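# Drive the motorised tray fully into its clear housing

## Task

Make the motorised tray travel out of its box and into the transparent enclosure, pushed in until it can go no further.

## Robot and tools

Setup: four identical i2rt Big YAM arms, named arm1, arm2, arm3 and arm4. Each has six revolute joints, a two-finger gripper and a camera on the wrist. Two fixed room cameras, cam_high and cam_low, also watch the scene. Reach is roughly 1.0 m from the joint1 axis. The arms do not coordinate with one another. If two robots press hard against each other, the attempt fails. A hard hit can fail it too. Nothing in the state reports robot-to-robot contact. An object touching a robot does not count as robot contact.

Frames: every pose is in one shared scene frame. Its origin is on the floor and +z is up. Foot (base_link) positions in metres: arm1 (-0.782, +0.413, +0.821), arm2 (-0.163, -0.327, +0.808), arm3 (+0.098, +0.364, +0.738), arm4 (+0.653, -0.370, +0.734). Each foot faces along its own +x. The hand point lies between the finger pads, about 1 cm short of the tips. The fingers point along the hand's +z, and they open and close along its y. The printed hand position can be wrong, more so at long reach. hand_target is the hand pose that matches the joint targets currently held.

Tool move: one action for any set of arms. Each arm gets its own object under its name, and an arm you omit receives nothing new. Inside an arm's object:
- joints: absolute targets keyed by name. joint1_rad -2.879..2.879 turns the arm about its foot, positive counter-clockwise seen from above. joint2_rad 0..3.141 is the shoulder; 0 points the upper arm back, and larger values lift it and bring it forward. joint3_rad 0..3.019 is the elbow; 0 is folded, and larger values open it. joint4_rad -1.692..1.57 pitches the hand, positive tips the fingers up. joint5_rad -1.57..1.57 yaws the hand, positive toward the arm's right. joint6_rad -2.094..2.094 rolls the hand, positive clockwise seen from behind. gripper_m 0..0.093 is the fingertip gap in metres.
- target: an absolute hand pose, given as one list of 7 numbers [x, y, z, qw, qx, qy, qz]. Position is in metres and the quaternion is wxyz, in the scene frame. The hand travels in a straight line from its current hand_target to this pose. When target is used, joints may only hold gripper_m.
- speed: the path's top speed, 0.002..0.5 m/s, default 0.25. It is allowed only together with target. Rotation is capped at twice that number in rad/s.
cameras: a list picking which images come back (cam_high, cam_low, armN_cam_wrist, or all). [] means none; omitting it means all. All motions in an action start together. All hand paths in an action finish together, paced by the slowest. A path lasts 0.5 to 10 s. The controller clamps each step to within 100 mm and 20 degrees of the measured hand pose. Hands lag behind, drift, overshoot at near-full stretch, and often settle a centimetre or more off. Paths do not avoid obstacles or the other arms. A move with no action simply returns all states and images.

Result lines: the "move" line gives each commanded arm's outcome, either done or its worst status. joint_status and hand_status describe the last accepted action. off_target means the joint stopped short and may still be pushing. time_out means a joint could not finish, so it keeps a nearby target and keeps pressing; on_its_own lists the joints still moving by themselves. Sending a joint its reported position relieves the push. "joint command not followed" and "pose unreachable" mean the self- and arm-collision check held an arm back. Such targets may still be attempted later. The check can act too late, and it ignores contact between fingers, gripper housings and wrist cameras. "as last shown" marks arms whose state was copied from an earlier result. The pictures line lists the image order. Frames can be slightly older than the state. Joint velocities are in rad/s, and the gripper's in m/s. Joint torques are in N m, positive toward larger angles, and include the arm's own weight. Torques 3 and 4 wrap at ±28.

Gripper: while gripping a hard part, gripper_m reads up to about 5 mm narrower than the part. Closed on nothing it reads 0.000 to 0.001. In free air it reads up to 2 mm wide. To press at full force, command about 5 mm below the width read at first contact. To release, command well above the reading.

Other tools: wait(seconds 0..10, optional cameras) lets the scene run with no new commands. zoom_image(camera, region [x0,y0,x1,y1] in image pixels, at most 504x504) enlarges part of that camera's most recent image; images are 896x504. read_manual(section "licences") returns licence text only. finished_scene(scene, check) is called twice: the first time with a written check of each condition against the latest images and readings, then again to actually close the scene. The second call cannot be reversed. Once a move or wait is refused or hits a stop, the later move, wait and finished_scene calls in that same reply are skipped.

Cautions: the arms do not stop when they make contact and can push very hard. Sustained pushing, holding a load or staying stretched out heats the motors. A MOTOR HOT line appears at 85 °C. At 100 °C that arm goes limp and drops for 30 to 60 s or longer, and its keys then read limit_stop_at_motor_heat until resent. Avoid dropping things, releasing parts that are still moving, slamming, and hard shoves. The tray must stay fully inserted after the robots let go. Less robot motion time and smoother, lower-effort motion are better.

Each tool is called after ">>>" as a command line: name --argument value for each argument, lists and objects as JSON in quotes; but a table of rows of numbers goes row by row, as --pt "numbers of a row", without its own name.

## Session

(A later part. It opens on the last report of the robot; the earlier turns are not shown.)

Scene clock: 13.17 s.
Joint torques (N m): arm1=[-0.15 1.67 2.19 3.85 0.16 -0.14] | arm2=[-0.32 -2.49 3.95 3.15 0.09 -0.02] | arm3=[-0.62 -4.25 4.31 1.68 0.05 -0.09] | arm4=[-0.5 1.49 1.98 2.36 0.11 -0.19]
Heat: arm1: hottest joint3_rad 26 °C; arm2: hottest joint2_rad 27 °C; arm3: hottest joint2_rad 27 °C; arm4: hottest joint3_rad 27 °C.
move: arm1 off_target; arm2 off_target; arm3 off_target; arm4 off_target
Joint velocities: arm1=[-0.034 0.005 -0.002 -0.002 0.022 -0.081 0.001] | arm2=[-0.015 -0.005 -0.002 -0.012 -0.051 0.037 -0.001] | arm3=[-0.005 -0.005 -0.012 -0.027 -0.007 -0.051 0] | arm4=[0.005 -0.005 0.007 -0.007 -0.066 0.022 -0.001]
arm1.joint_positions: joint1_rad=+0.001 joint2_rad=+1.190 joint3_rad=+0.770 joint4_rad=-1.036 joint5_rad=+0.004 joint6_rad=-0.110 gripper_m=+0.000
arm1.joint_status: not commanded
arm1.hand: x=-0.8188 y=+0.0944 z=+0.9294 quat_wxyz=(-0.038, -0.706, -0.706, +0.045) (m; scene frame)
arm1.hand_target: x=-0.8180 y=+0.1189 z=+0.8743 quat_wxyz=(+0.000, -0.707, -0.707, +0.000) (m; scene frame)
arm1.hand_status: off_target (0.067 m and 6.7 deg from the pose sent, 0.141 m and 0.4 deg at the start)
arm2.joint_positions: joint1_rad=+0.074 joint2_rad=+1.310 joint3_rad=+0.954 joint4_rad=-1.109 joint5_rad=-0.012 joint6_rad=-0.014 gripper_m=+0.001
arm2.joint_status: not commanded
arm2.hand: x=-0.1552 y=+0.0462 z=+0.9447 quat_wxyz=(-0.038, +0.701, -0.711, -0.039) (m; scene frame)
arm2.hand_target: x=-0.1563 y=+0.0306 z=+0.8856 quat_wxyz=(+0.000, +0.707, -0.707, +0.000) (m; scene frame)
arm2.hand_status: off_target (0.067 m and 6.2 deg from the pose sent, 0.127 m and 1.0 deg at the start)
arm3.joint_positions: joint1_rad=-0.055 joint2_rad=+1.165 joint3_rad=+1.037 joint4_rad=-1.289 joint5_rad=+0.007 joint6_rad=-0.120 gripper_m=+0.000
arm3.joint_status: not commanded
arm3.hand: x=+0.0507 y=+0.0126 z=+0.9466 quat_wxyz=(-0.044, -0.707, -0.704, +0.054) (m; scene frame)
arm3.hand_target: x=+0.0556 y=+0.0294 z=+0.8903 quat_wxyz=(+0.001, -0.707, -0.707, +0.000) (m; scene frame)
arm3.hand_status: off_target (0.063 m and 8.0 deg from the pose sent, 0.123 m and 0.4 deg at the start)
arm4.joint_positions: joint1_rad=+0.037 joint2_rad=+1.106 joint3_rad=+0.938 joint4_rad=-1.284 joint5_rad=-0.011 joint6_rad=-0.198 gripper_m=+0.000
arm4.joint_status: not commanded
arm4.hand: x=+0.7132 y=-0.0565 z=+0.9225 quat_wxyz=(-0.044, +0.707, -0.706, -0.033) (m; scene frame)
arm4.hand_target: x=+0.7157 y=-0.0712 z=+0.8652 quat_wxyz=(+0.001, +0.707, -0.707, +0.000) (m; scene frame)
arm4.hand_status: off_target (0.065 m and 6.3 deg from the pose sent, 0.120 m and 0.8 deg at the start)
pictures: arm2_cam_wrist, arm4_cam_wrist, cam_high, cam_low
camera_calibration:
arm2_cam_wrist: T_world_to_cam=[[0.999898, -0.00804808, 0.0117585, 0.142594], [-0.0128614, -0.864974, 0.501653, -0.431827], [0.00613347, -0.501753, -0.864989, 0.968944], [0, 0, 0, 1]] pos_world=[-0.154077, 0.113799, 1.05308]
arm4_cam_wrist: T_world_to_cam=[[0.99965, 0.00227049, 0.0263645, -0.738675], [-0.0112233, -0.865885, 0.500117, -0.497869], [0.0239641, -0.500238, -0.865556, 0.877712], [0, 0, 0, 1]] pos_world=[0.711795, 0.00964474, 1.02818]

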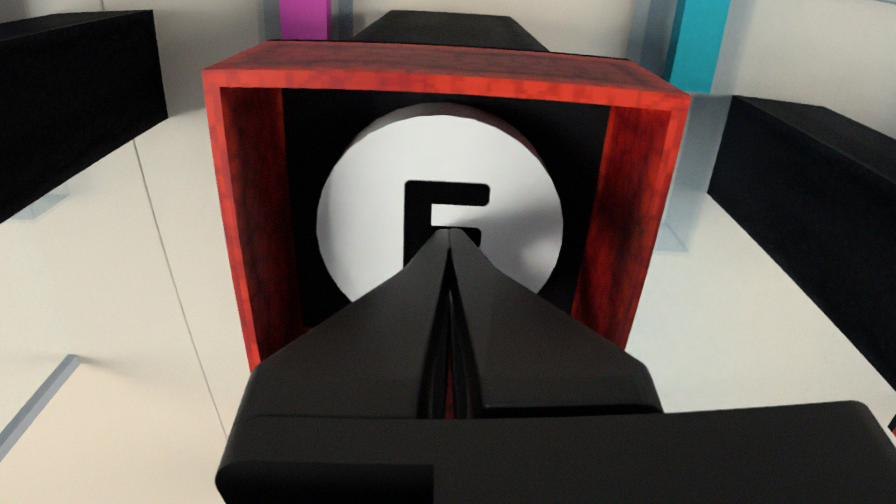

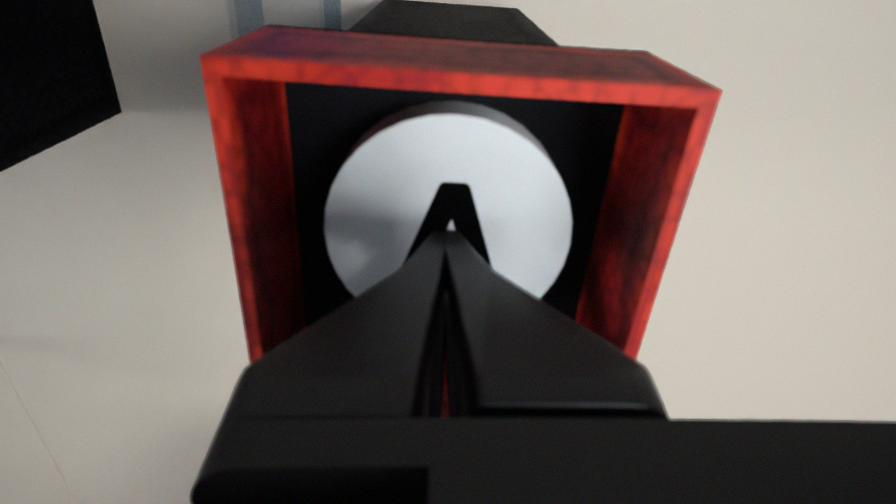

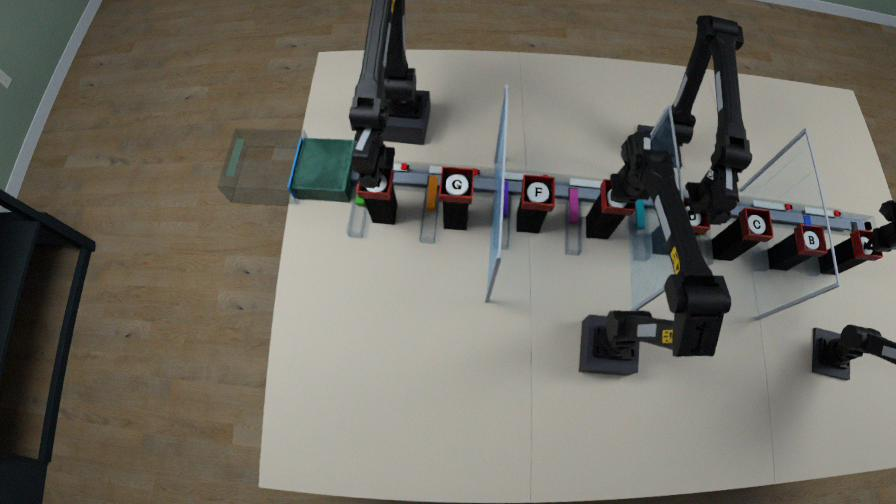

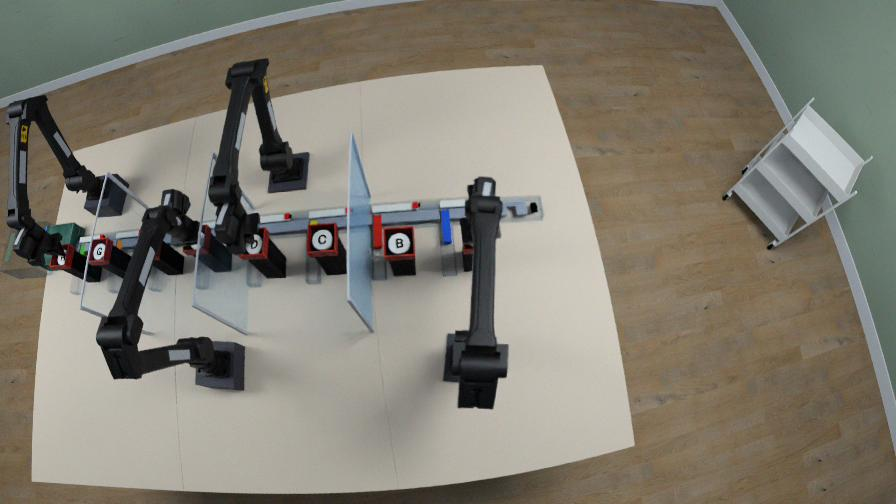

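>>> wait --seconds 4 --cameras '["cam_high", "cam_low"]'

>>> zoom_image --camera "cam_high" --region '[330, 140, 530, 260]'

>>> zoom_image --camera "cam_high" --region '[540, 160, 740, 280]'

>>> zoom_image --camera "cam_low" --region '[340, 180, 540, 300]'

Scene clock: 17.33 s.
Joint torques (N m): arm1=[-0.09 1.61 2.21 3.81 0.16 -0.13] | arm2=[-0.32 -2.78 4 3.06 0.05 -0.01] | arm3=[-0.56 -3.78 4.27 1.61 0.06 -0.08] | arm4=[-0.44 1.61 1.99 2.4 0.11 -0.18]
Heat: arm1: hottest joint3_rad 26 °C; arm2: hottest joint2_rad 27 °C; arm3: hottest joint2_rad 27 °C; arm4: hottest joint3_rad 27 °C.
Joint velocities: arm1=[-0.015 -0.015 0.002 -0.012 0.007 -0.007 0] | arm2=[0.015 -0.015 0.007 0.012 -0.037 0.037 0] | arm3=[-0.015 0.005 -0.017 0.032 0.007 0.037 0.001] | arm4=[-0.015 -0.005 -0.012 -0.022 0.066 -0.037 0]
arm1.joint_positions: joint1_rad=+0.001 joint2_rad=+1.189 joint3_rad=+0.770 joint4_rad=-1.036 joint5_rad=+0.004 joint6_rad=-0.110 gripper_m=+0.000
arm1.joint_status: not commanded
arm1.hand: x=-0.8188 y=+0.0946 z=+0.9294 quat_wxyz=(-0.038, -0.706, -0.706, +0.045) (m; scene frame)
arm1.hand_target: x=-0.8179 y=+0.1190 z=+0.8743 quat_wxyz=(+0.000, -0.707, -0.707, +0.000) (m; scene frame)
arm1.hand_status: off_target (0.067 m and 6.7 deg from the pose sent, 0.141 m and 0.4 deg at the start)
arm2.joint_positions: joint1_rad=+0.074 joint2_rad=+1.310 joint3_rad=+0.954 joint4_rad=-1.109 joint5_rad=-0.012 joint6_rad=-0.014 gripper_m=+0.001
arm2.joint_status: not commanded
arm2.hand: x=-0.1552 y=+0.0461 z=+0.9447 quat_wxyz=(-0.038, +0.701, -0.711, -0.039) (m; scene frame)
arm2.hand_target: x=-0.1563 y=+0.0306 z=+0.8856 quat_wxyz=(+0.000, +0.707, -0.707, +0.000) (m; scene frame)
arm2.hand_status: off_target (0.067 m and 6.3 deg from the pose sent, 0.127 m and 1.0 deg at the start)
arm3.joint_positions: joint1_rad=-0.055 joint2_rad=+1.165 joint3_rad=+1.037 joint4_rad=-1.288 joint5_rad=+0.007 joint6_rad=-0.120 gripper_m=+0.000
arm3.joint_status: not commanded
arm3.hand: x=+0.0506 y=+0.0125 z=+0.9467 quat_wxyz=(-0.044, -0.707, -0.704, +0.054) (m; scene frame)
arm3.hand_target: x=+0.0556 y=+0.0294 z=+0.8904 quat_wxyz=(+0.000, -0.707, -0.707, +0.000) (m; scene frame)
arm3.hand_status: off_target (0.063 m and 8.0 deg from the pose sent, 0.123 m and 0.4 deg at the start)
arm4.joint_positions: joint1_rad=+0.037 joint2_rad=+1.106 joint3_rad=+0.937 joint4_rad=-1.284 joint5_rad=-0.012 joint6_rad=-0.199 gripper_m=+0.000
arm4.joint_status: not commanded
arm4.hand: x=+0.7131 y=-0.0566 z=+0.9225 quat_wxyz=(-0.044, +0.707, -0.705, -0.033) (m; scene frame)
arm4.hand_target: x=+0.7156 y=-0.0713 z=+0.8652 quat_wxyz=(+0.001, +0.707, -0.707, +0.000) (m; scene frame)
arm4.hand_status: off_target (0.065 m and 6.3 deg from the pose sent, 0.120 m and 0.8 deg at the start)
wait: 4.00 s; at rest by 0.10 s
pictures: cam_high, cam_low

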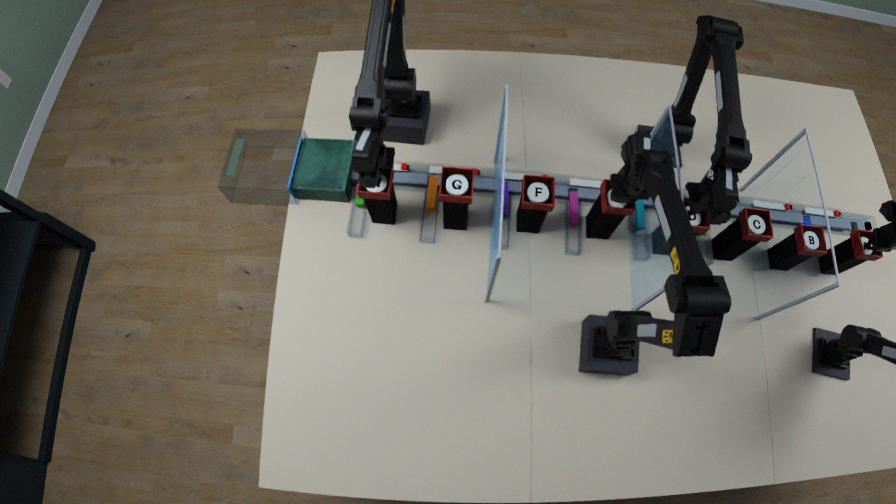

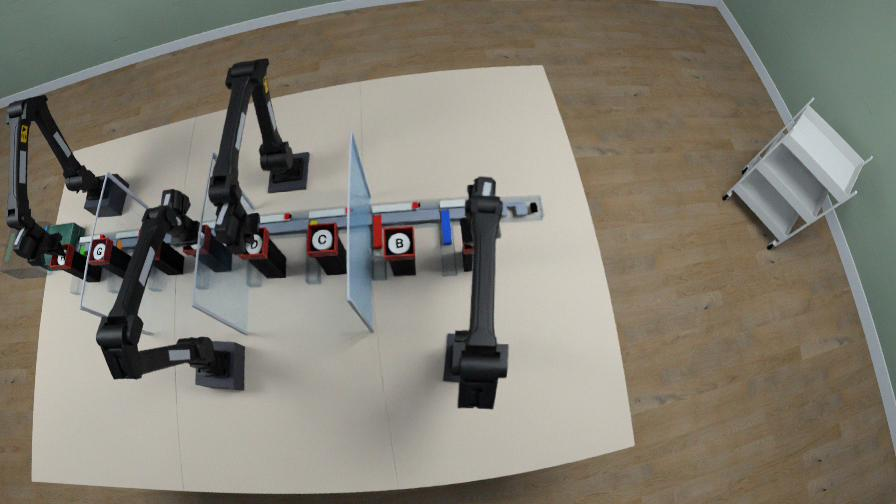

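Scaled by 2.520 from the camera's 896x504 image, which has a finer 1280x720 frame.

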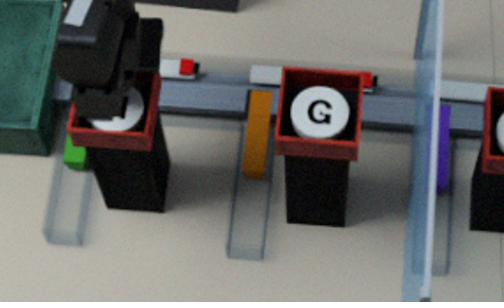

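Scaled by 2.520 from the camera's 896x504 image, which has a finer 1280x720 frame.

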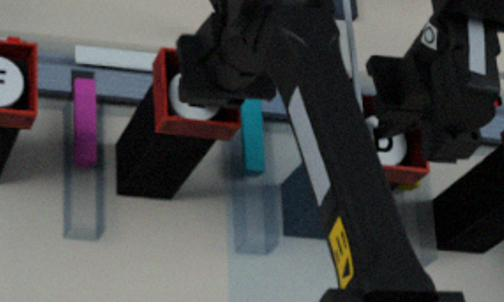

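Scaled by 2.520 from the camera's 896x504 image, which has a finer 1280x720 frame.

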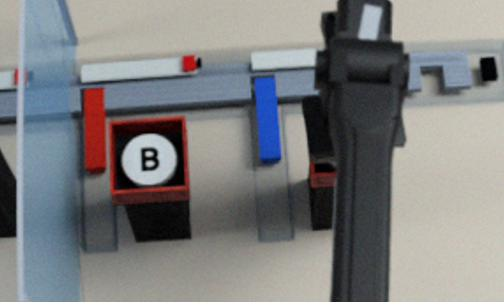

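>>> wait --seconds 6 --cameras '["cam_high", "cam_low"]'

>>> zoom_image --camera "cam_high" --region '[330, 140, 530, 260]'

>>> zoom_image --camera "cam_high" --region '[540, 160, 740, 280]'

>>> zoom_image --camera "cam_low" --region '[340, 180, 540, 300]'

>>> zoom_image --camera "cam_low" --region '[40, 190, 240, 310]'

>>> zoom_image --camera "cam_low" --region '[200, 180, 400, 300]'

Scene clock: 23.73 s.
Joint torques (N m): arm1=[-0.03 1.67 2.14 3.84 0.16 -0.13] | arm2=[-0.26 -2.78 4.01 3.03 0.04 -0.04] | arm3=[-0.62 -3.96 4.29 1.63 0.06 -0.08] | arm4=[-0.5 1.61 2 2.41 0.11 -0.17]
Heat: arm1: hottest joint3_rad 26 °C; arm2: hottest joint2_rad 27 °C; arm3: hottest joint2_rad 27 °C; arm4: hottest joint2_rad 26 °C.
Joint velocities: arm1=[0.005 0.005 0.002 0.002 0.022 0.066 0] | arm2=[-0.005 -0.015 -0.007 -0.007 0.007 0.037 -0.001] | arm3=[-0.015 0.005 0.012 0.012 -0.081 -0.022 0] | arm4=[-0.015 -0.015 -0.002 0.002 0.022 -0.007 0]
arm1.joint_positions: joint1_rad=+0.001 joint2_rad=+1.189 joint3_rad=+0.770 joint4_rad=-1.036 joint5_rad=+0.004 joint6_rad=-0.110 gripper_m=+0.000
arm1.joint_status: not commanded
arm1.hand: x=-0.8188 y=+0.0946 z=+0.9294 quat_wxyz=(-0.038, -0.706, -0.706, +0.045) (m; scene frame)
arm1.hand_target: x=-0.8179 y=+0.1190 z=+0.8743 quat_wxyz=(+0.000, -0.707, -0.707, +0.000) (m; scene frame)
arm1.hand_status: off_target (0.067 m and 6.7 deg from the pose sent, 0.141 m and 0.4 deg at the start)
arm2.joint_positions: joint1_rad=+0.074 joint2_rad=+1.310 joint3_rad=+0.954 joint4_rad=-1.109 joint5_rad=-0.012 joint6_rad=-0.014 gripper_m=+0.001
arm2.joint_status: not commanded
arm2.hand: x=-0.1552 y=+0.0461 z=+0.9447 quat_wxyz=(-0.038, +0.701, -0.711, -0.039) (m; scene frame)
arm2.hand_target: x=-0.1563 y=+0.0306 z=+0.8856 quat_wxyz=(+0.000, +0.707, -0.707, +0.000) (m; scene frame)
arm2.hand_status: off_target (0.067 m and 6.3 deg from the pose sent, 0.127 m and 1.0 deg at the start)
arm3.joint_positions: joint1_rad=-0.055 joint2_rad=+1.165 joint3_rad=+1.037 joint4_rad=-1.288 joint5_rad=+0.007 joint6_rad=-0.120 gripper_m=+0.000
arm3.joint_status: not commanded
arm3.hand: x=+0.0506 y=+0.0125 z=+0.9467 quat_wxyz=(-0.044, -0.707, -0.704, +0.054) (m; scene frame)
arm3.hand_target: x=+0.0556 y=+0.0294 z=+0.8904 quat_wxyz=(+0.000, -0.707, -0.707, +0.000) (m; scene frame)
arm3.hand_status: off_target (0.063 m and 8.0 deg from the pose sent, 0.123 m and 0.4 deg at the start)
arm4.joint_positions: joint1_rad=+0.037 joint2_rad=+1.106 joint3_rad=+0.937 joint4_rad=-1.284 joint5_rad=-0.012 joint6_rad=-0.199 gripper_m=+0.000
arm4.joint_status: not commanded
arm4.hand: x=+0.7131 y=-0.0566 z=+0.9225 quat_wxyz=(-0.044, +0.707, -0.705, -0.033) (m; scene frame)
arm4.hand_target: x=+0.7156 y=-0.0713 z=+0.8652 quat_wxyz=(+0.001, +0.707, -0.707, +0.000) (m; scene frame)
arm4.hand_status: off_target (0.065 m and 6.3 deg from the pose sent, 0.120 m and 0.8 deg at the start)
wait: 6.00 s; at rest from the start
pictures: cam_high, cam_low

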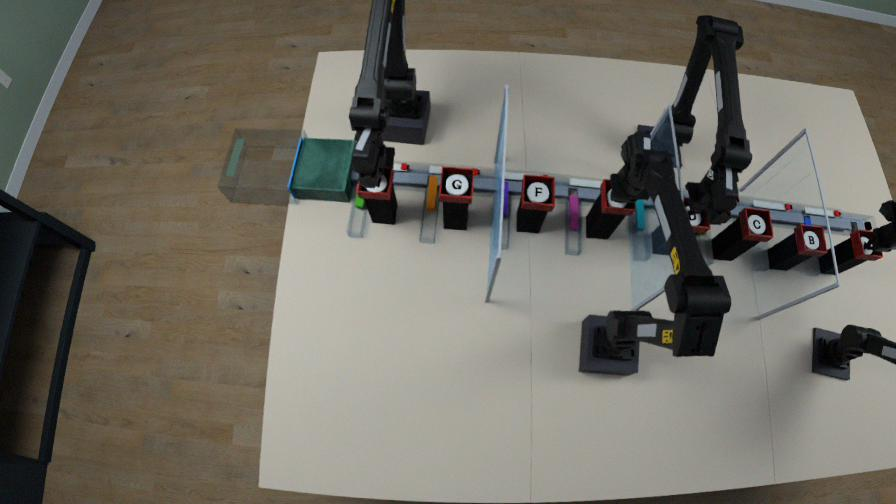

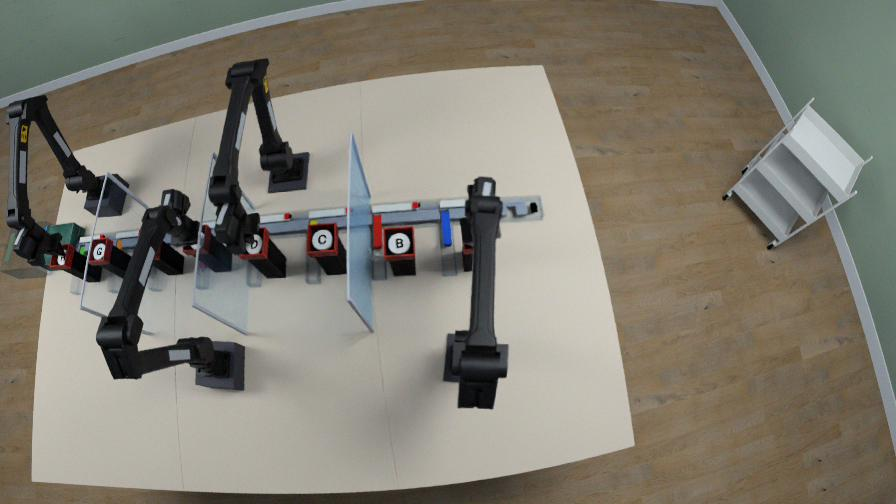

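Scaled by 2.520 from the camera's 896x504 image, which has a finer 1280x720 frame.

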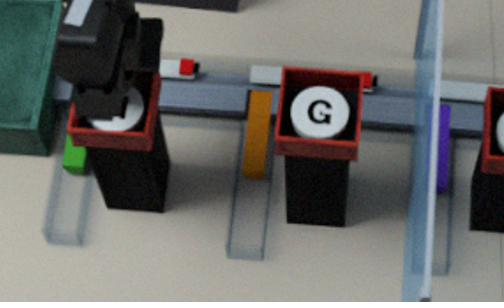

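Scaled by 2.520 from the camera's 896x504 image, which has a finer 1280x720 frame.

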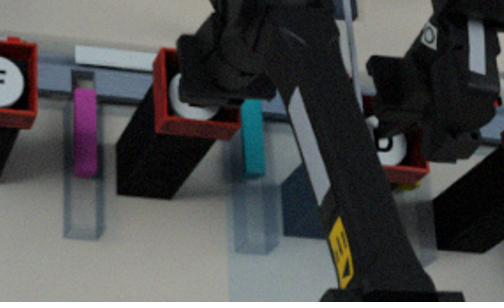

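Scaled by 2.520 from the camera's 896x504 image, which has a finer 1280x720 frame.

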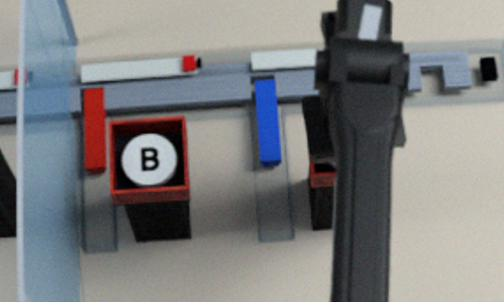

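Scaled by 2.520 from the camera's 896x504 image, which has a finer 1280x720 frame.

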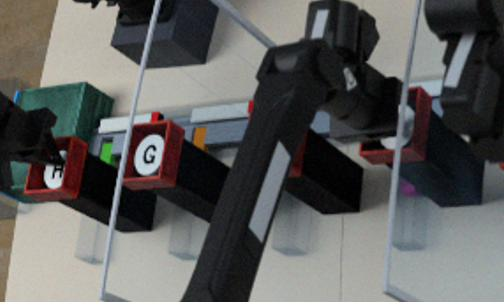

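Scaled by 2.520 from the camera's 896x504 image, which has a finer 1280x720 frame.

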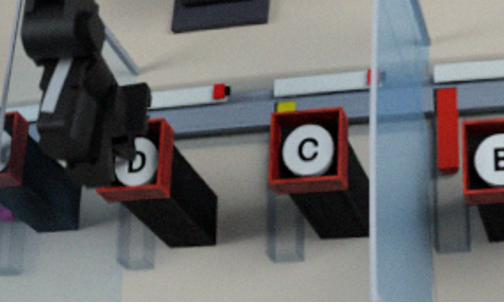

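>>> move --arm1 '{"target": [-0.817, 0.088, 1.035, 0, 0.7071, 0.7071, 0], "speed": 0.45}' --arm2 '{"target": [-0.157, 0.052, 1.05, 0, 0.7071, -0.7071, 0], "speed": 0.45}' --cameras '[]'

>>> move --arm1 '{"target": [-0.602, 0.072, 1.03, 0, 0.7071, 0.7071, 0], "speed": 0.45}' --arm2 '{"target": [-0.373, 0.066, 1.02, 0, 0.7071, -0.7071, 0], "speed": 0.45}' --cameras '["arm1_cam_wrist", "arm2_cam_wrist", "cam_high"]'

Scene clock: 26.97 s.
Joint torques (N m): arm1=[0.97 -5.07 11.59 0.5 0.12 0] | arm2=[-0.5 -9.99 13.91 -0.5 0.06 0.01] | arm3=[-0.56 -3.96 4.25 1.68 0.06 -0.09] | arm4=[-0.44 1.61 2 2.4 0.11 -0.17]
Heat: arm1: hottest joint3_rad 26 °C; arm2: hottest joint2_rad 27 °C; arm3: hottest joint2_rad 27 °C; arm4: hottest joint2_rad 26 °C.
move: arm1 off_target; arm2 off_target
Joint velocities: arm1=[-0.005 0.005 0.002 0.007 0.037 -0.051 -0.001] | arm2=[-0.005 -0.005 -0.012 -0.002 0.037 -0.051 -0.001] | arm3=[-0.005 -0.015 0.007 -0.017 -0.037 -0.022 0.001] | arm4=[0.005 0.015 0.012 -0.002 0.022 0.037 0.001]
arm1.joint_positions: joint1_rad=+0.003 joint2_rad=+1.194 joint3_rad=+1.024 joint4_rad=-1.435 joint5_rad=+0.004 joint6_rad=-0.106 gripper_m=+0.000
arm1.joint_status: not commanded
arm1.hand: x=-0.8178 y=+0.1021 z=+1.0194 quat_wxyz=(+0.009, -0.707, -0.707, -0.013) (m; scene frame)
arm1.hand_target: x=-0.8173 y=+0.0869 z=+1.0350 quat_wxyz=(-0.001, -0.708, -0.706, +0.000) (m; scene frame)
arm1.hand_status: off_target (0.021 m and 1.8 deg from the pose sent, 0.106 m and 6.7 deg at the start)
arm2.joint_positions: joint1_rad=+0.074 joint2_rad=+1.311 joint3_rad=+1.222 joint4_rad=-1.488 joint5_rad=-0.012 joint6_rad=-0.015 gripper_m=+0.001
arm2.joint_status: not commanded
arm2.hand: x=-0.1563 y=+0.0411 z=+1.0424 quat_wxyz=(+0.003, +0.702, -0.712, +0.000) (m; scene frame)
arm2.hand_target: x=-0.1569 y=+0.0525 z=+1.0501 quat_wxyz=(+0.000, +0.707, -0.707, -0.001) (m; scene frame)
arm2.hand_status: off_target (0.013 m and 0.8 deg from the pose sent, 0.106 m and 6.3 deg at the start)
arm3.joint_positions: joint1_rad=-0.055 joint2_rad=+1.165 joint3_rad=+1.037 joint4_rad=-1.288 joint5_rad=+0.007 joint6_rad=-0.120 gripper_m=+0.000
arm3.joint_status: not commanded
arm3.hand: x=+0.0506 y=+0.0125 z=+0.9467 quat_wxyz=(-0.044, -0.707, -0.704, +0.054) (m; scene frame)
arm3.hand_target: x=+0.0556 y=+0.0294 z=+0.8904 quat_wxyz=(+0.000, -0.707, -0.707, +0.000) (m; scene frame)
arm3.hand_status: not commanded
arm4.joint_positions: joint1_rad=+0.037 joint2_rad=+1.106 joint3_rad=+0.937 joint4_rad=-1.284 joint5_rad=-0.012 joint6_rad=-0.199 gripper_m=+0.000
arm4.joint_status: not commanded
arm4.hand: x=+0.7131 y=-0.0566 z=+0.9225 quat_wxyz=(-0.044, +0.707, -0.705, -0.033) (m; scene frame)
arm4.hand_target: x=+0.7156 y=-0.0713 z=+0.8652 quat_wxyz=(+0.001, +0.707, -0.707, +0.000) (m; scene frame)
arm4.hand_status: not commanded
pictures: none
No camera images: "cameras" was empty.

Scene clock: 28.67 s.
Joint torques (N m): arm1=[0.5 -7.18 11.85 0.5 0.28 -0.02] | arm2=[-0.15 -13.22 14.02 0.21 0.15 0.2] | arm3=[-0.56 -3.96 4.27 1.65 0.05 -0.07] | arm4=[-0.44 1.67 2 2.41 0.11 -0.18]
Heat: arm1: hottest joint3_rad 27 °C; arm2: hottest joint2_rad 27 °C; arm3: hottest joint2_rad 27 °C; arm4: hottest joint2_rad 26 °C.
move: arm1 off_target; arm2 off_target
Joint velocities: arm1=[-0.024 -0.005 -0.007 0.002 0.022 -0.037 0] | arm2=[-0.005 -0.005 0.012 -0.012 0.037 -0.022 0.001] | arm3=[0.005 -0.005 -0.017 -0.017 -0.095 0.051 -0.002] | arm4=[-0.005 -0.005 0.012 0.007 -0.051 0.066 0.001]
arm1.joint_positions: joint1_rad=+0.594 joint2_rad=+1.357 joint3_rad=+1.147 joint4_rad=-1.417 joint5_rad=+0.010 joint6_rad=+0.477 gripper_m=+0.000
arm1.joint_status: not commanded
arm1.hand: x=-0.6142 y=+0.0871 z=+1.0134 quat_wxyz=(+0.025, -0.705, -0.709, -0.005) (m; scene frame)
arm1.hand_target: x=-0.6056 y=+0.0716 z=+1.0294 quat_wxyz=(+0.007, -0.707, -0.707, +0.003) (m; scene frame)
arm1.hand_status: off_target (0.025 m and 2.9 deg from the pose sent, 0.218 m and 1.8 deg at the start)
arm2.joint_positions: joint1_rad=+0.580 joint2_rad=+1.488 joint3_rad=+1.325 joint4_rad=-1.429 joint5_rad=-0.006 joint6_rad=+0.472 gripper_m=+0.001
arm2.joint_status: not commanded
arm2.hand: x=-0.3629 y=+0.0540 z=+1.0125 quat_wxyz=(+0.002, +0.709, -0.705, +0.011) (m; scene frame)
arm2.hand_target: x=-0.3721 y=+0.0682 z=+1.0193 quat_wxyz=(-0.003, +0.707, -0.707, +0.001) (m; scene frame)
arm2.hand_status: off_target (0.017 m and 1.4 deg from the pose sent, 0.219 m and 0.8 deg at the start; pose on its path clipped on 2 of 51 steps)
arm3, arm4: as last shown
pictures: arm1_cam_wrist, arm2_cam_wrist, cam_high
camera_calibration:
arm1_cam_wrist: T_world_to_cam=[[-0.999911, -0.00817268, 0.0105906, -0.623596], [0.000502884, 0.768157, 0.640261, -0.713873], [-0.0133679, 0.640209, -0.768084, 0.835391], [0, 0, 0, 1]] pos_world=[-0.612014, 0.00844462, 1.10532]
arm2_cam_wrist: T_world_to_cam=[[0.999578, 0.0129302, 0.0260013, 0.3338], [-0.00551475, -0.794574, 0.607142, -0.569748], [0.0285104, -0.60703, -0.794168, 0.974894], [0, 0, 0, 1]] pos_world=[-0.364596, 0.134766, 1.11147]

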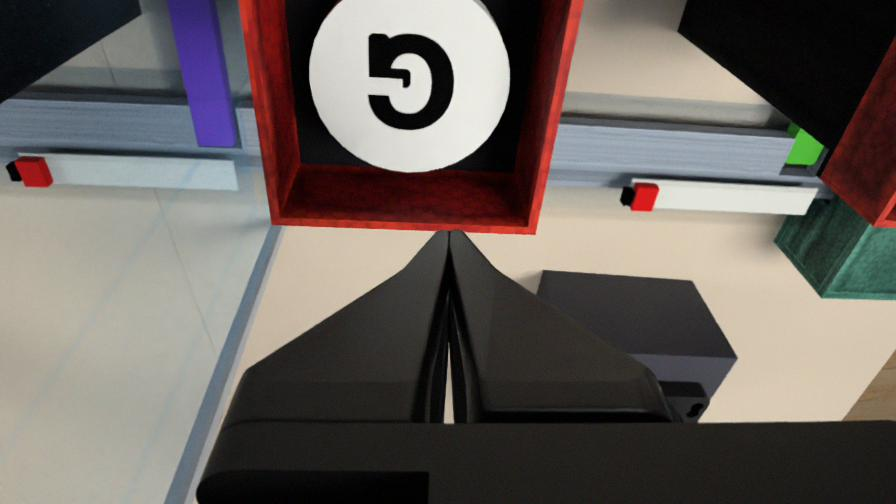

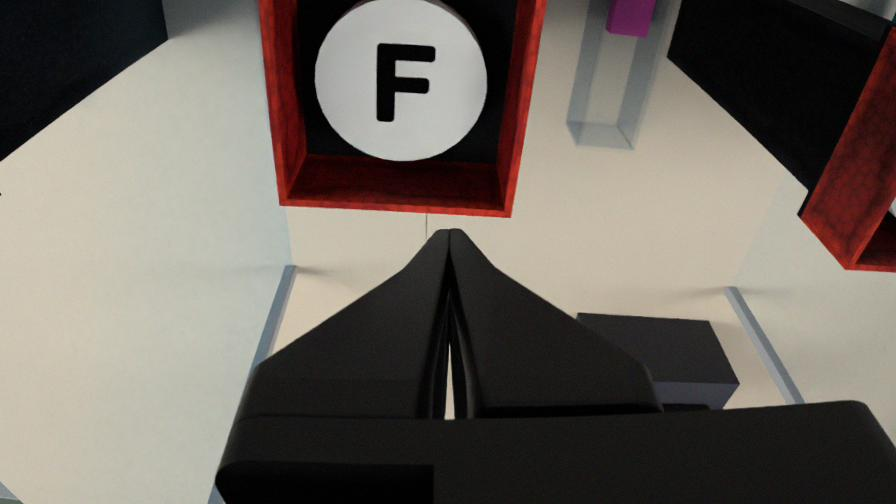

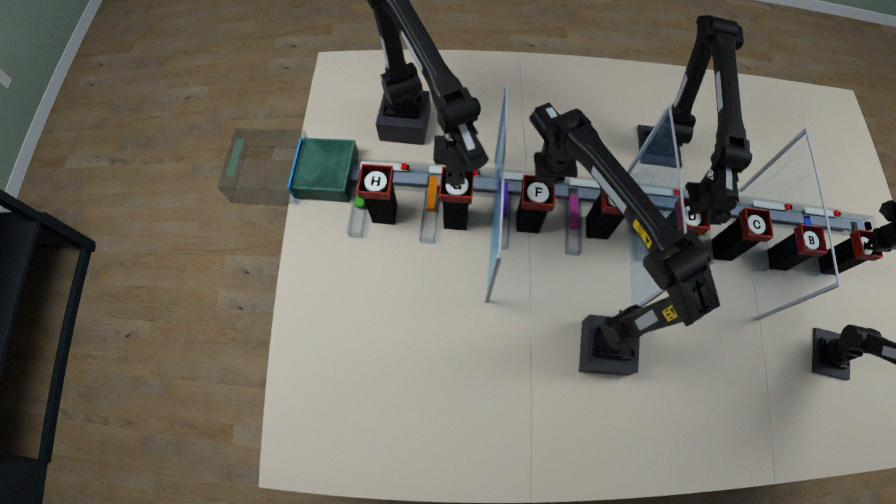

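>>> move --arm1 '{"target": [-0.597, 0.064, 0.988, 0, 0.7071, 0.7071, 0], "speed": 0.35}' --arm2 '{"target": [-0.383, 0.082, 0.977, 0, 0.7071, -0.7071, 0], "speed": 0.35}' --cameras '["arm1_cam_wrist", "arm2_cam_wrist"]'

Scene clock: 30.60 s.
Joint torques (N m): arm1=[1.14 -8.06 7.66 1.29 -0.05 0] | arm2=[0.21 -14.56 10.69 0.87 -0.12 0.23] | arm3=[-0.67 -3.9 4.29 1.65 0.06 -0.1] | arm4=[-0.44 1.61 2 2.41 0.11 -0.18]
Heat: arm1: hottest joint3_rad 27 °C; arm2: hottest joint2_rad 27 °C; arm3: hottest joint2_rad 27 °C; arm4: hottest joint2_rad 26 °C.
move: arm1 done; arm2 off_target
Joint velocities: arm1=[-0.024 0.005 -0.017 -0.002 -0.037 -0.037 0] | arm2=[-0.005 -0.005 0.002 -0.012 0.051 -0.037 0] | arm3=[-0.005 -0.005 -0.002 -0.002 0.037 -0.022 -0.001] | arm4=[-0.015 -0.005 -0.007 0.002 0.051 -0.037 0.001]
arm1.joint_positions: joint1_rad=+0.594 joint2_rad=+1.402 joint3_rad=+1.138 joint4_rad=-1.308 joint5_rad=+0.010 joint6_rad=+0.482 gripper_m=+0.000
arm1.joint_status: not commanded
arm1.hand: x=-0.6020 y=+0.0642 z=+0.9933 quat_wxyz=(-0.002, -0.707, -0.707, +0.003) (m; scene frame)
arm1.hand_target: x=-0.5977 y=+0.0642 z=+0.9878 quat_wxyz=(+0.000, -0.707, -0.707, +0.000) (m; scene frame)
arm1.hand_status: done (0.007 m and 0.4 deg from the pose sent, 0.038 m and 2.9 deg at the start)
arm2.joint_positions: joint1_rad=+0.580 joint2_rad=+1.555 joint3_rad=+1.325 joint4_rad=-1.338 joint5_rad=-0.006 joint6_rad=+0.477 gripper_m=+0.001
arm2.joint_status: not commanded
arm2.hand: x=-0.3748 y=+0.0777 z=+0.9841 quat_wxyz=(-0.002, +0.707, -0.707, +0.000) (m; scene frame)
arm2.hand_target: x=-0.3824 y=+0.0818 z=+0.9768 quat_wxyz=(+0.000, +0.707, -0.707, +0.000) (m; scene frame)
arm2.hand_status: off_target (0.012 m and 0.2 deg from the pose sent, 0.050 m and 1.4 deg at the start)
arm3, arm4: as last shown
pictures: arm1_cam_wrist, arm2_cam_wrist
camera_calibration:
arm1_cam_wrist: T_world_to_cam=[[-0.999884, -0.0030741, -0.0149187, -0.586354], [-0.011438, 0.798344, 0.602093, -0.654624], [0.0100594, 0.602193, -0.798287, 0.881313], [0, 0, 0, 1]] pos_world=[-0.602639, -0.00990837, 1.08894]
arm2_cam_wrist: T_world_to_cam=[[0.999859, 0.00774855, 0.0148837, 0.357635], [-0.00251548, -0.807757, 0.58951, -0.514239], [0.0165902, -0.589465, -0.807624, 0.974475], [0, 0, 0, 1]] pos_world=[-0.375045, 0.156267, 1.08484]

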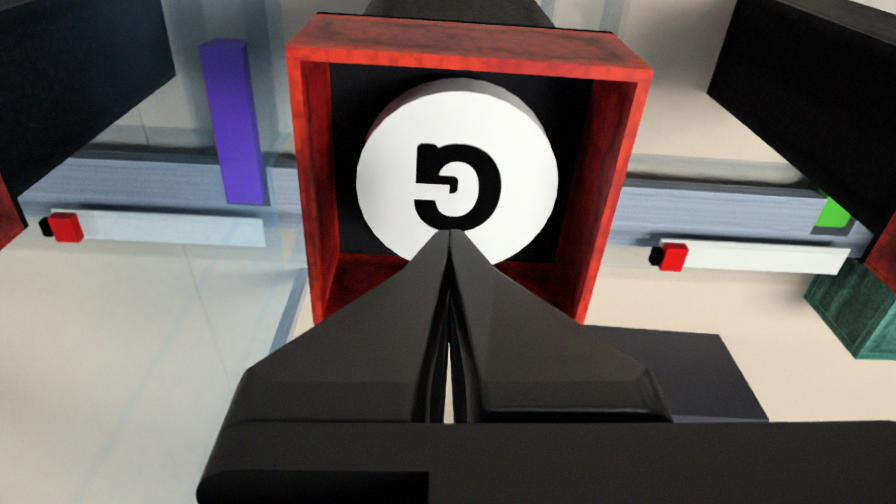

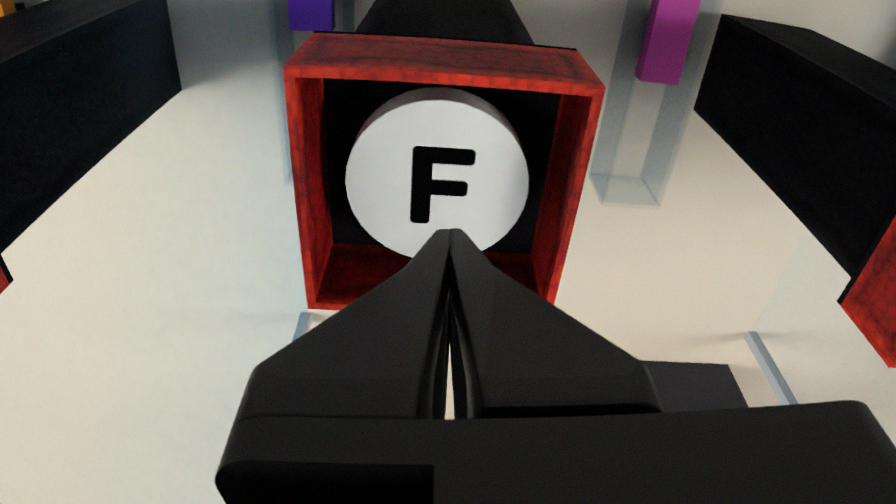

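>>> move --arm1 '{"target": [-0.610, 0.086, 0.880, 0, 0.7071, 0.7071, 0], "speed": 0.2}' --arm2 '{"target": [-0.370, 0.060, 0.861, 0, 0.7071, -0.7071, 0], "speed": 0.2}' --cameras '["cam_high", "cam_low", "arm1_cam_wrist", "arm2_cam_wrist"]'

>>> zoom_image --camera "cam_high" --region '[330, 140, 530, 260]'

>>> zoom_image --camera "cam_high" --region '[490, 160, 690, 280]'

>>> zoom_image --camera "cam_low" --region '[340, 180, 540, 300]'

Scene clock: 32.33 s.
Joint torques (N m): arm1=[0.79 -0.97 3.1 3.22 -0.05 -0.04] | arm2=[0.03 -6.83 5.07 2.48 -0.09 0.26] | arm3=[-0.62 -4.01 4.26 1.63 0.06 -0.09] | arm4=[-0.44 1.61 2 2.4 0.11 -0.17]
Heat: arm1: hottest joint3_rad 27 °C; arm2: hottest joint2_rad 27 °C; arm3: hottest joint2_rad 27 °C; arm4: hottest joint2_rad 26 °C.
move: arm1 off_target; arm2 off_target
Joint velocities: arm1=[0.015 -0.015 -0.002 -0.002 -0.066 -0.007 -0.001] | arm2=[-0.015 -0.005 0.007 -0.002 0.037 -0.022 0] | arm3=[-0.005 0.015 0.007 0.002 -0.007 0.007 0] | arm4=[-0.005 0.005 0.012 0.007 -0.022 0.007 -0.001]
arm1.joint_positions: joint1_rad=+0.594 joint2_rad=+1.344 joint3_rad=+0.941 joint4_rad=-1.059 joint5_rad=+0.009 joint6_rad=+0.482 gripper_m=+0.000
arm1.joint_status: not commanded
arm1.hand: x=-0.6074 y=+0.0750 z=+0.9444 quat_wxyz=(-0.055, -0.706, -0.706, +0.020) (m; scene frame)
arm1.hand_target: x=-0.6144 y=+0.0941 z=+0.8879 quat_wxyz=(+0.000, -0.707, -0.707, +0.000) (m; scene frame)
arm1.hand_status: off_target (0.065 m and 6.7 deg from the pose sent, 0.116 m and 0.4 deg at the start)
arm2.joint_positions: joint1_rad=+0.580 joint2_rad=+1.517 joint3_rad=+1.116 joint4_rad=-1.069 joint5_rad=-0.006 joint6_rad=+0.477 gripper_m=+0.001
arm2.joint_status: not commanded
arm2.hand: x=-0.3694 y=+0.0683 z=+0.9253 quat_wxyz=(-0.017, +0.707, -0.706, -0.047) (m; scene frame)
arm2.hand_target: x=-0.3662 y=+0.0534 z=+0.8669 quat_wxyz=(-0.001, +0.707, -0.707, +0.001) (m; scene frame)
arm2.hand_status: off_target (0.065 m and 5.7 deg from the pose sent, 0.124 m and 0.2 deg at the start)
arm3, arm4: as last shown
pictures: arm1_cam_wrist, arm2_cam_wrist, cam_high, cam_low
camera_calibration:
arm1_cam_wrist: T_world_to_cam=[[-0.997774, -0.00661208, -0.0663564, -0.542313], [-0.0402134, 0.853444, 0.519631, -0.577655], [0.0531956, 0.521143, -0.85181, 0.918627], [0, 0, 0, 1]] pos_world=[-0.613202, 0.0106741, 1.04668]
arm2_cam_wrist: T_world_to_cam=[[0.999532, 0.00888785, -0.0292838, 0.393826], [0.0227521, -0.855771, 0.516854, -0.407252], [-0.0204665, -0.517278, -0.855573, 0.947151], [0, 0, 0, 1]] pos_world=[-0.364991, 0.137925, 1.03238]

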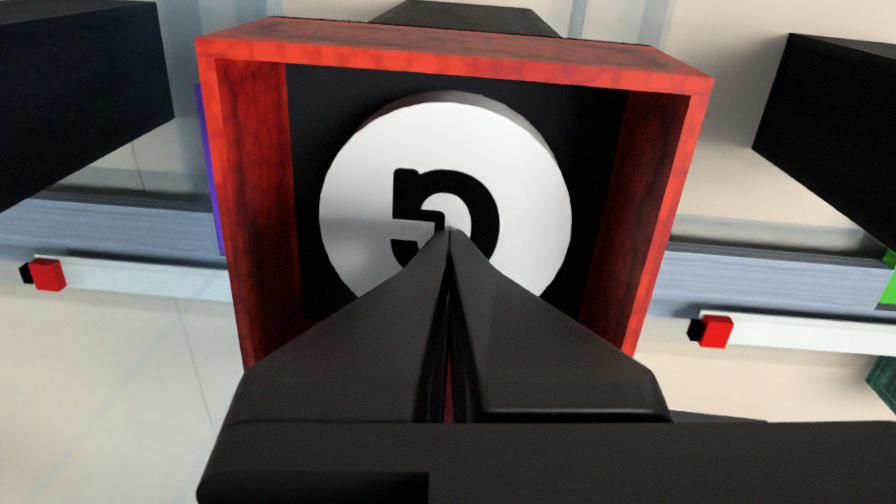

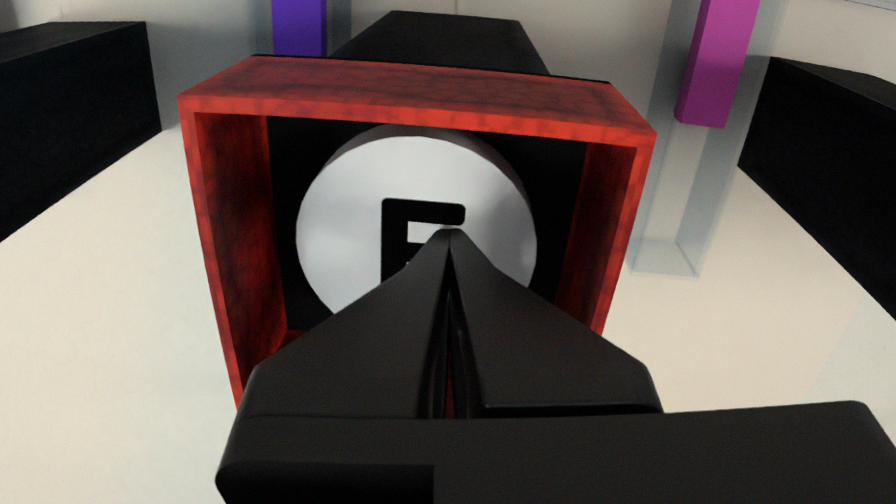

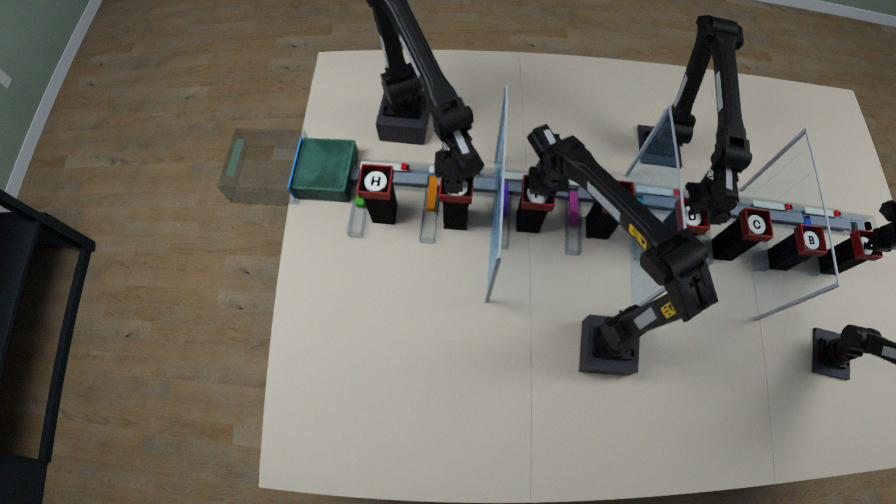

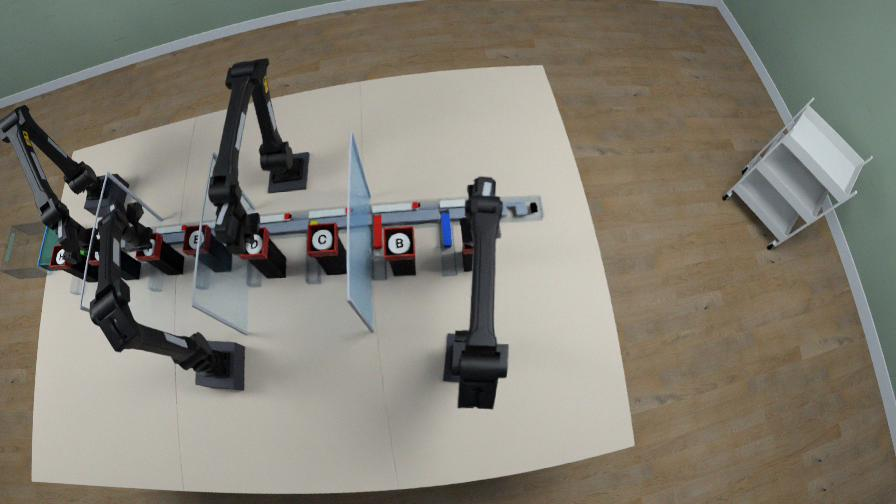

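Scaled by 2.520 from the camera's 896x504 image, which has a finer 1280x720 frame.

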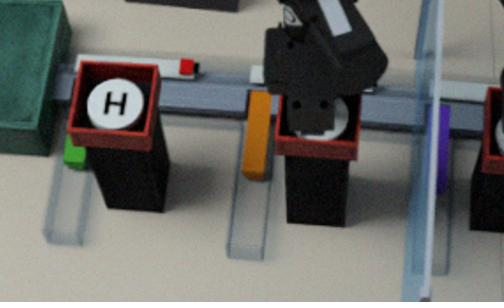

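Scaled by 2.520 from the camera's 896x504 image, which has a finer 1280x720 frame.

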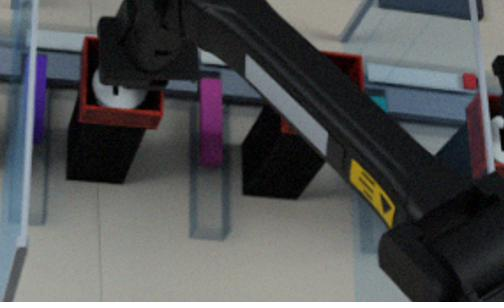

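Scaled by 2.520 from the camera's 896x504 image, which has a finer 1280x720 frame.

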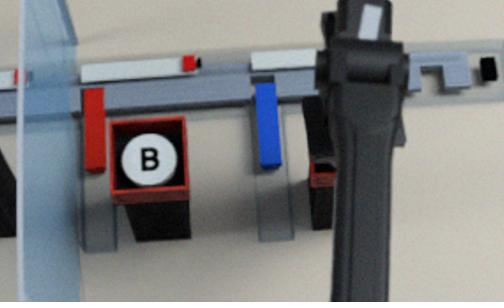

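>>> wait --seconds 10 --cameras '["cam_high", "cam_low"]'

>>> zoom_image --camera "cam_high" --region '[330, 140, 530, 260]'

>>> zoom_image --camera "cam_high" --region '[490, 160, 690, 280]'

>>> zoom_image --camera "cam_low" --region '[340, 180, 540, 300]'

>>> zoom_image --camera "cam_low" --region '[200, 180, 400, 300]'

Scene clock: 42.57 s.
Joint torques (N m): arm1=[0.67 -0.79 3.07 3.17 -0.06 -0.04] | arm2=[0.56 -6.48 5.01 2.52 -0.11 0.19] | arm3=[-0.62 -3.9 4.23 1.65 0.05 -0.09] | arm4=[-0.5 1.61 1.99 2.41 0.11 -0.17]
Heat: arm1: hottest joint3_rad 27 °C; arm2: hottest joint2_rad 27 °C; arm3: hottest joint2_rad 27 °C; arm4: hottest joint2_rad 26 °C.
Joint velocities: arm1=[0.005 -0.005 -0.007 0.007 -0.081 -0.007 0] | arm2=[-0.005 -0.005 0.002 0.007 0.037 -0.007 0] | arm3=[-0.005 -0.015 -0.002 -0.002 -0.007 -0.051 -0.001] | arm4=[0.005 -0.015 -0.017 -0.012 0.007 -0.022 0]
arm1.joint_positions: joint1_rad=+0.594 joint2_rad=+1.344 joint3_rad=+0.941 joint4_rad=-1.059 joint5_rad=+0.009 joint6_rad=+0.482 gripper_m=+0.000
arm1.joint_status: not commanded
arm1.hand: x=-0.6074 y=+0.0750 z=+0.9444 quat_wxyz=(-0.055, -0.706, -0.706, +0.020) (m; scene frame)
arm1.hand_target: x=-0.6144 y=+0.0941 z=+0.8879 quat_wxyz=(+0.000, -0.707, -0.707, +0.000) (m; scene frame)
arm1.hand_status: off_target (0.065 m and 6.7 deg from the pose sent, 0.116 m and 0.4 deg at the start)
arm2.joint_positions: joint1_rad=+0.580 joint2_rad=+1.516 joint3_rad=+1.116 joint4_rad=-1.068 joint5_rad=-0.006 joint6_rad=+0.477 gripper_m=+0.001
arm2.joint_status: not commanded
arm2.hand: x=-0.3694 y=+0.0683 z=+0.9254 quat_wxyz=(-0.017, +0.706, -0.706, -0.047) (m; scene frame)
arm2.hand_target: x=-0.3662 y=+0.0533 z=+0.8669 quat_wxyz=(-0.001, +0.707, -0.707, +0.000) (m; scene frame)
arm2.hand_status: off_target (0.065 m and 5.7 deg from the pose sent, 0.124 m and 0.2 deg at the start)
arm3.joint_positions: joint1_rad=-0.055 joint2_rad=+1.165 joint3_rad=+1.037 joint4_rad=-1.288 joint5_rad=+0.007 joint6_rad=-0.120 gripper_m=+0.000
arm3.joint_status: not commanded
arm3.hand: x=+0.0506 y=+0.0125 z=+0.9467 quat_wxyz=(-0.044, -0.707, -0.704, +0.054) (m; scene frame)
arm3.hand_target: x=+0.0556 y=+0.0294 z=+0.8904 quat_wxyz=(+0.000, -0.707, -0.707, +0.000) (m; scene frame)
arm3.hand_status: not commanded
arm4.joint_positions: joint1_rad=+0.037 joint2_rad=+1.106 joint3_rad=+0.937 joint4_rad=-1.284 joint5_rad=-0.012 joint6_rad=-0.199 gripper_m=+0.000
arm4.joint_status: not commanded
arm4.hand: x=+0.7131 y=-0.0566 z=+0.9225 quat_wxyz=(-0.044, +0.707, -0.705, -0.033) (m; scene frame)
arm4.hand_target: x=+0.7156 y=-0.0713 z=+0.8652 quat_wxyz=(+0.001, +0.707, -0.707, +0.000) (m; scene frame)
arm4.hand_status: not commanded
wait: 10.00 s; at rest by 0.03 s
pictures: cam_high, cam_low

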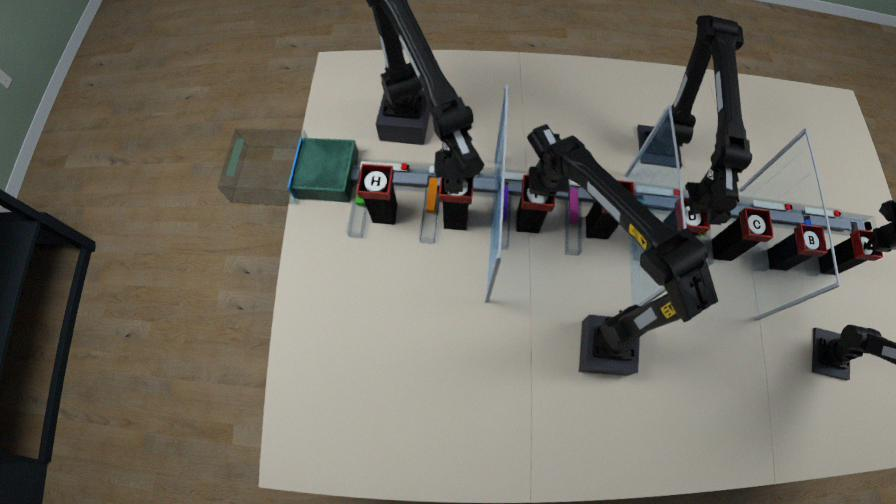

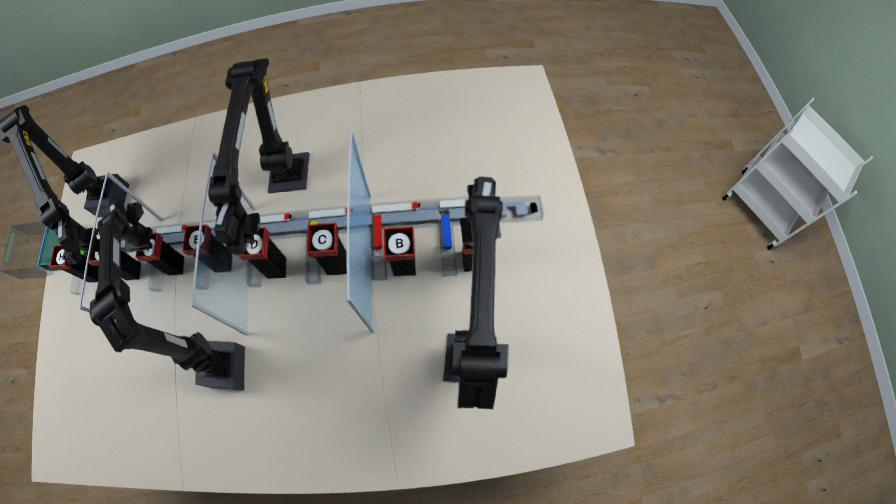

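Scaled by 2.520 from the camera's 896x504 image, which has a finer 1280x720 frame.

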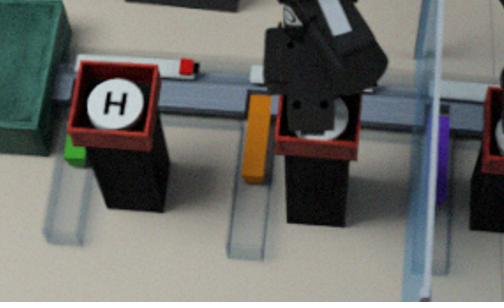

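Scaled by 2.520 from the camera's 896x504 image, which has a finer 1280x720 frame.

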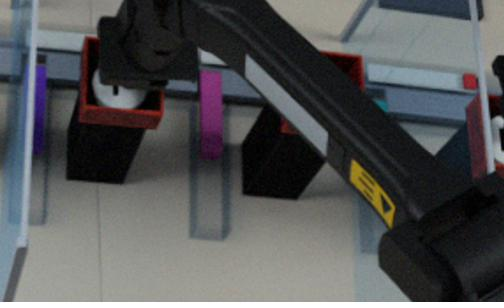

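Scaled by 2.520 from the camera's 896x504 image, which has a finer 1280x720 frame.

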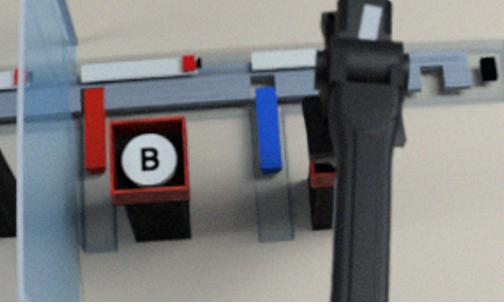

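Scaled by 2.520 from the camera's 896x504 image, which has a finer 1280x720 frame.

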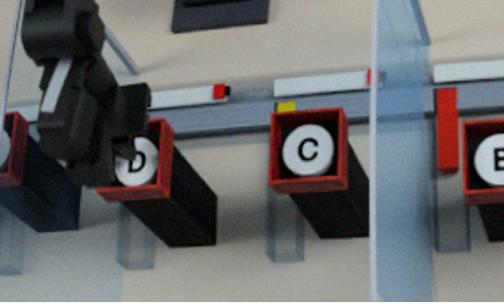

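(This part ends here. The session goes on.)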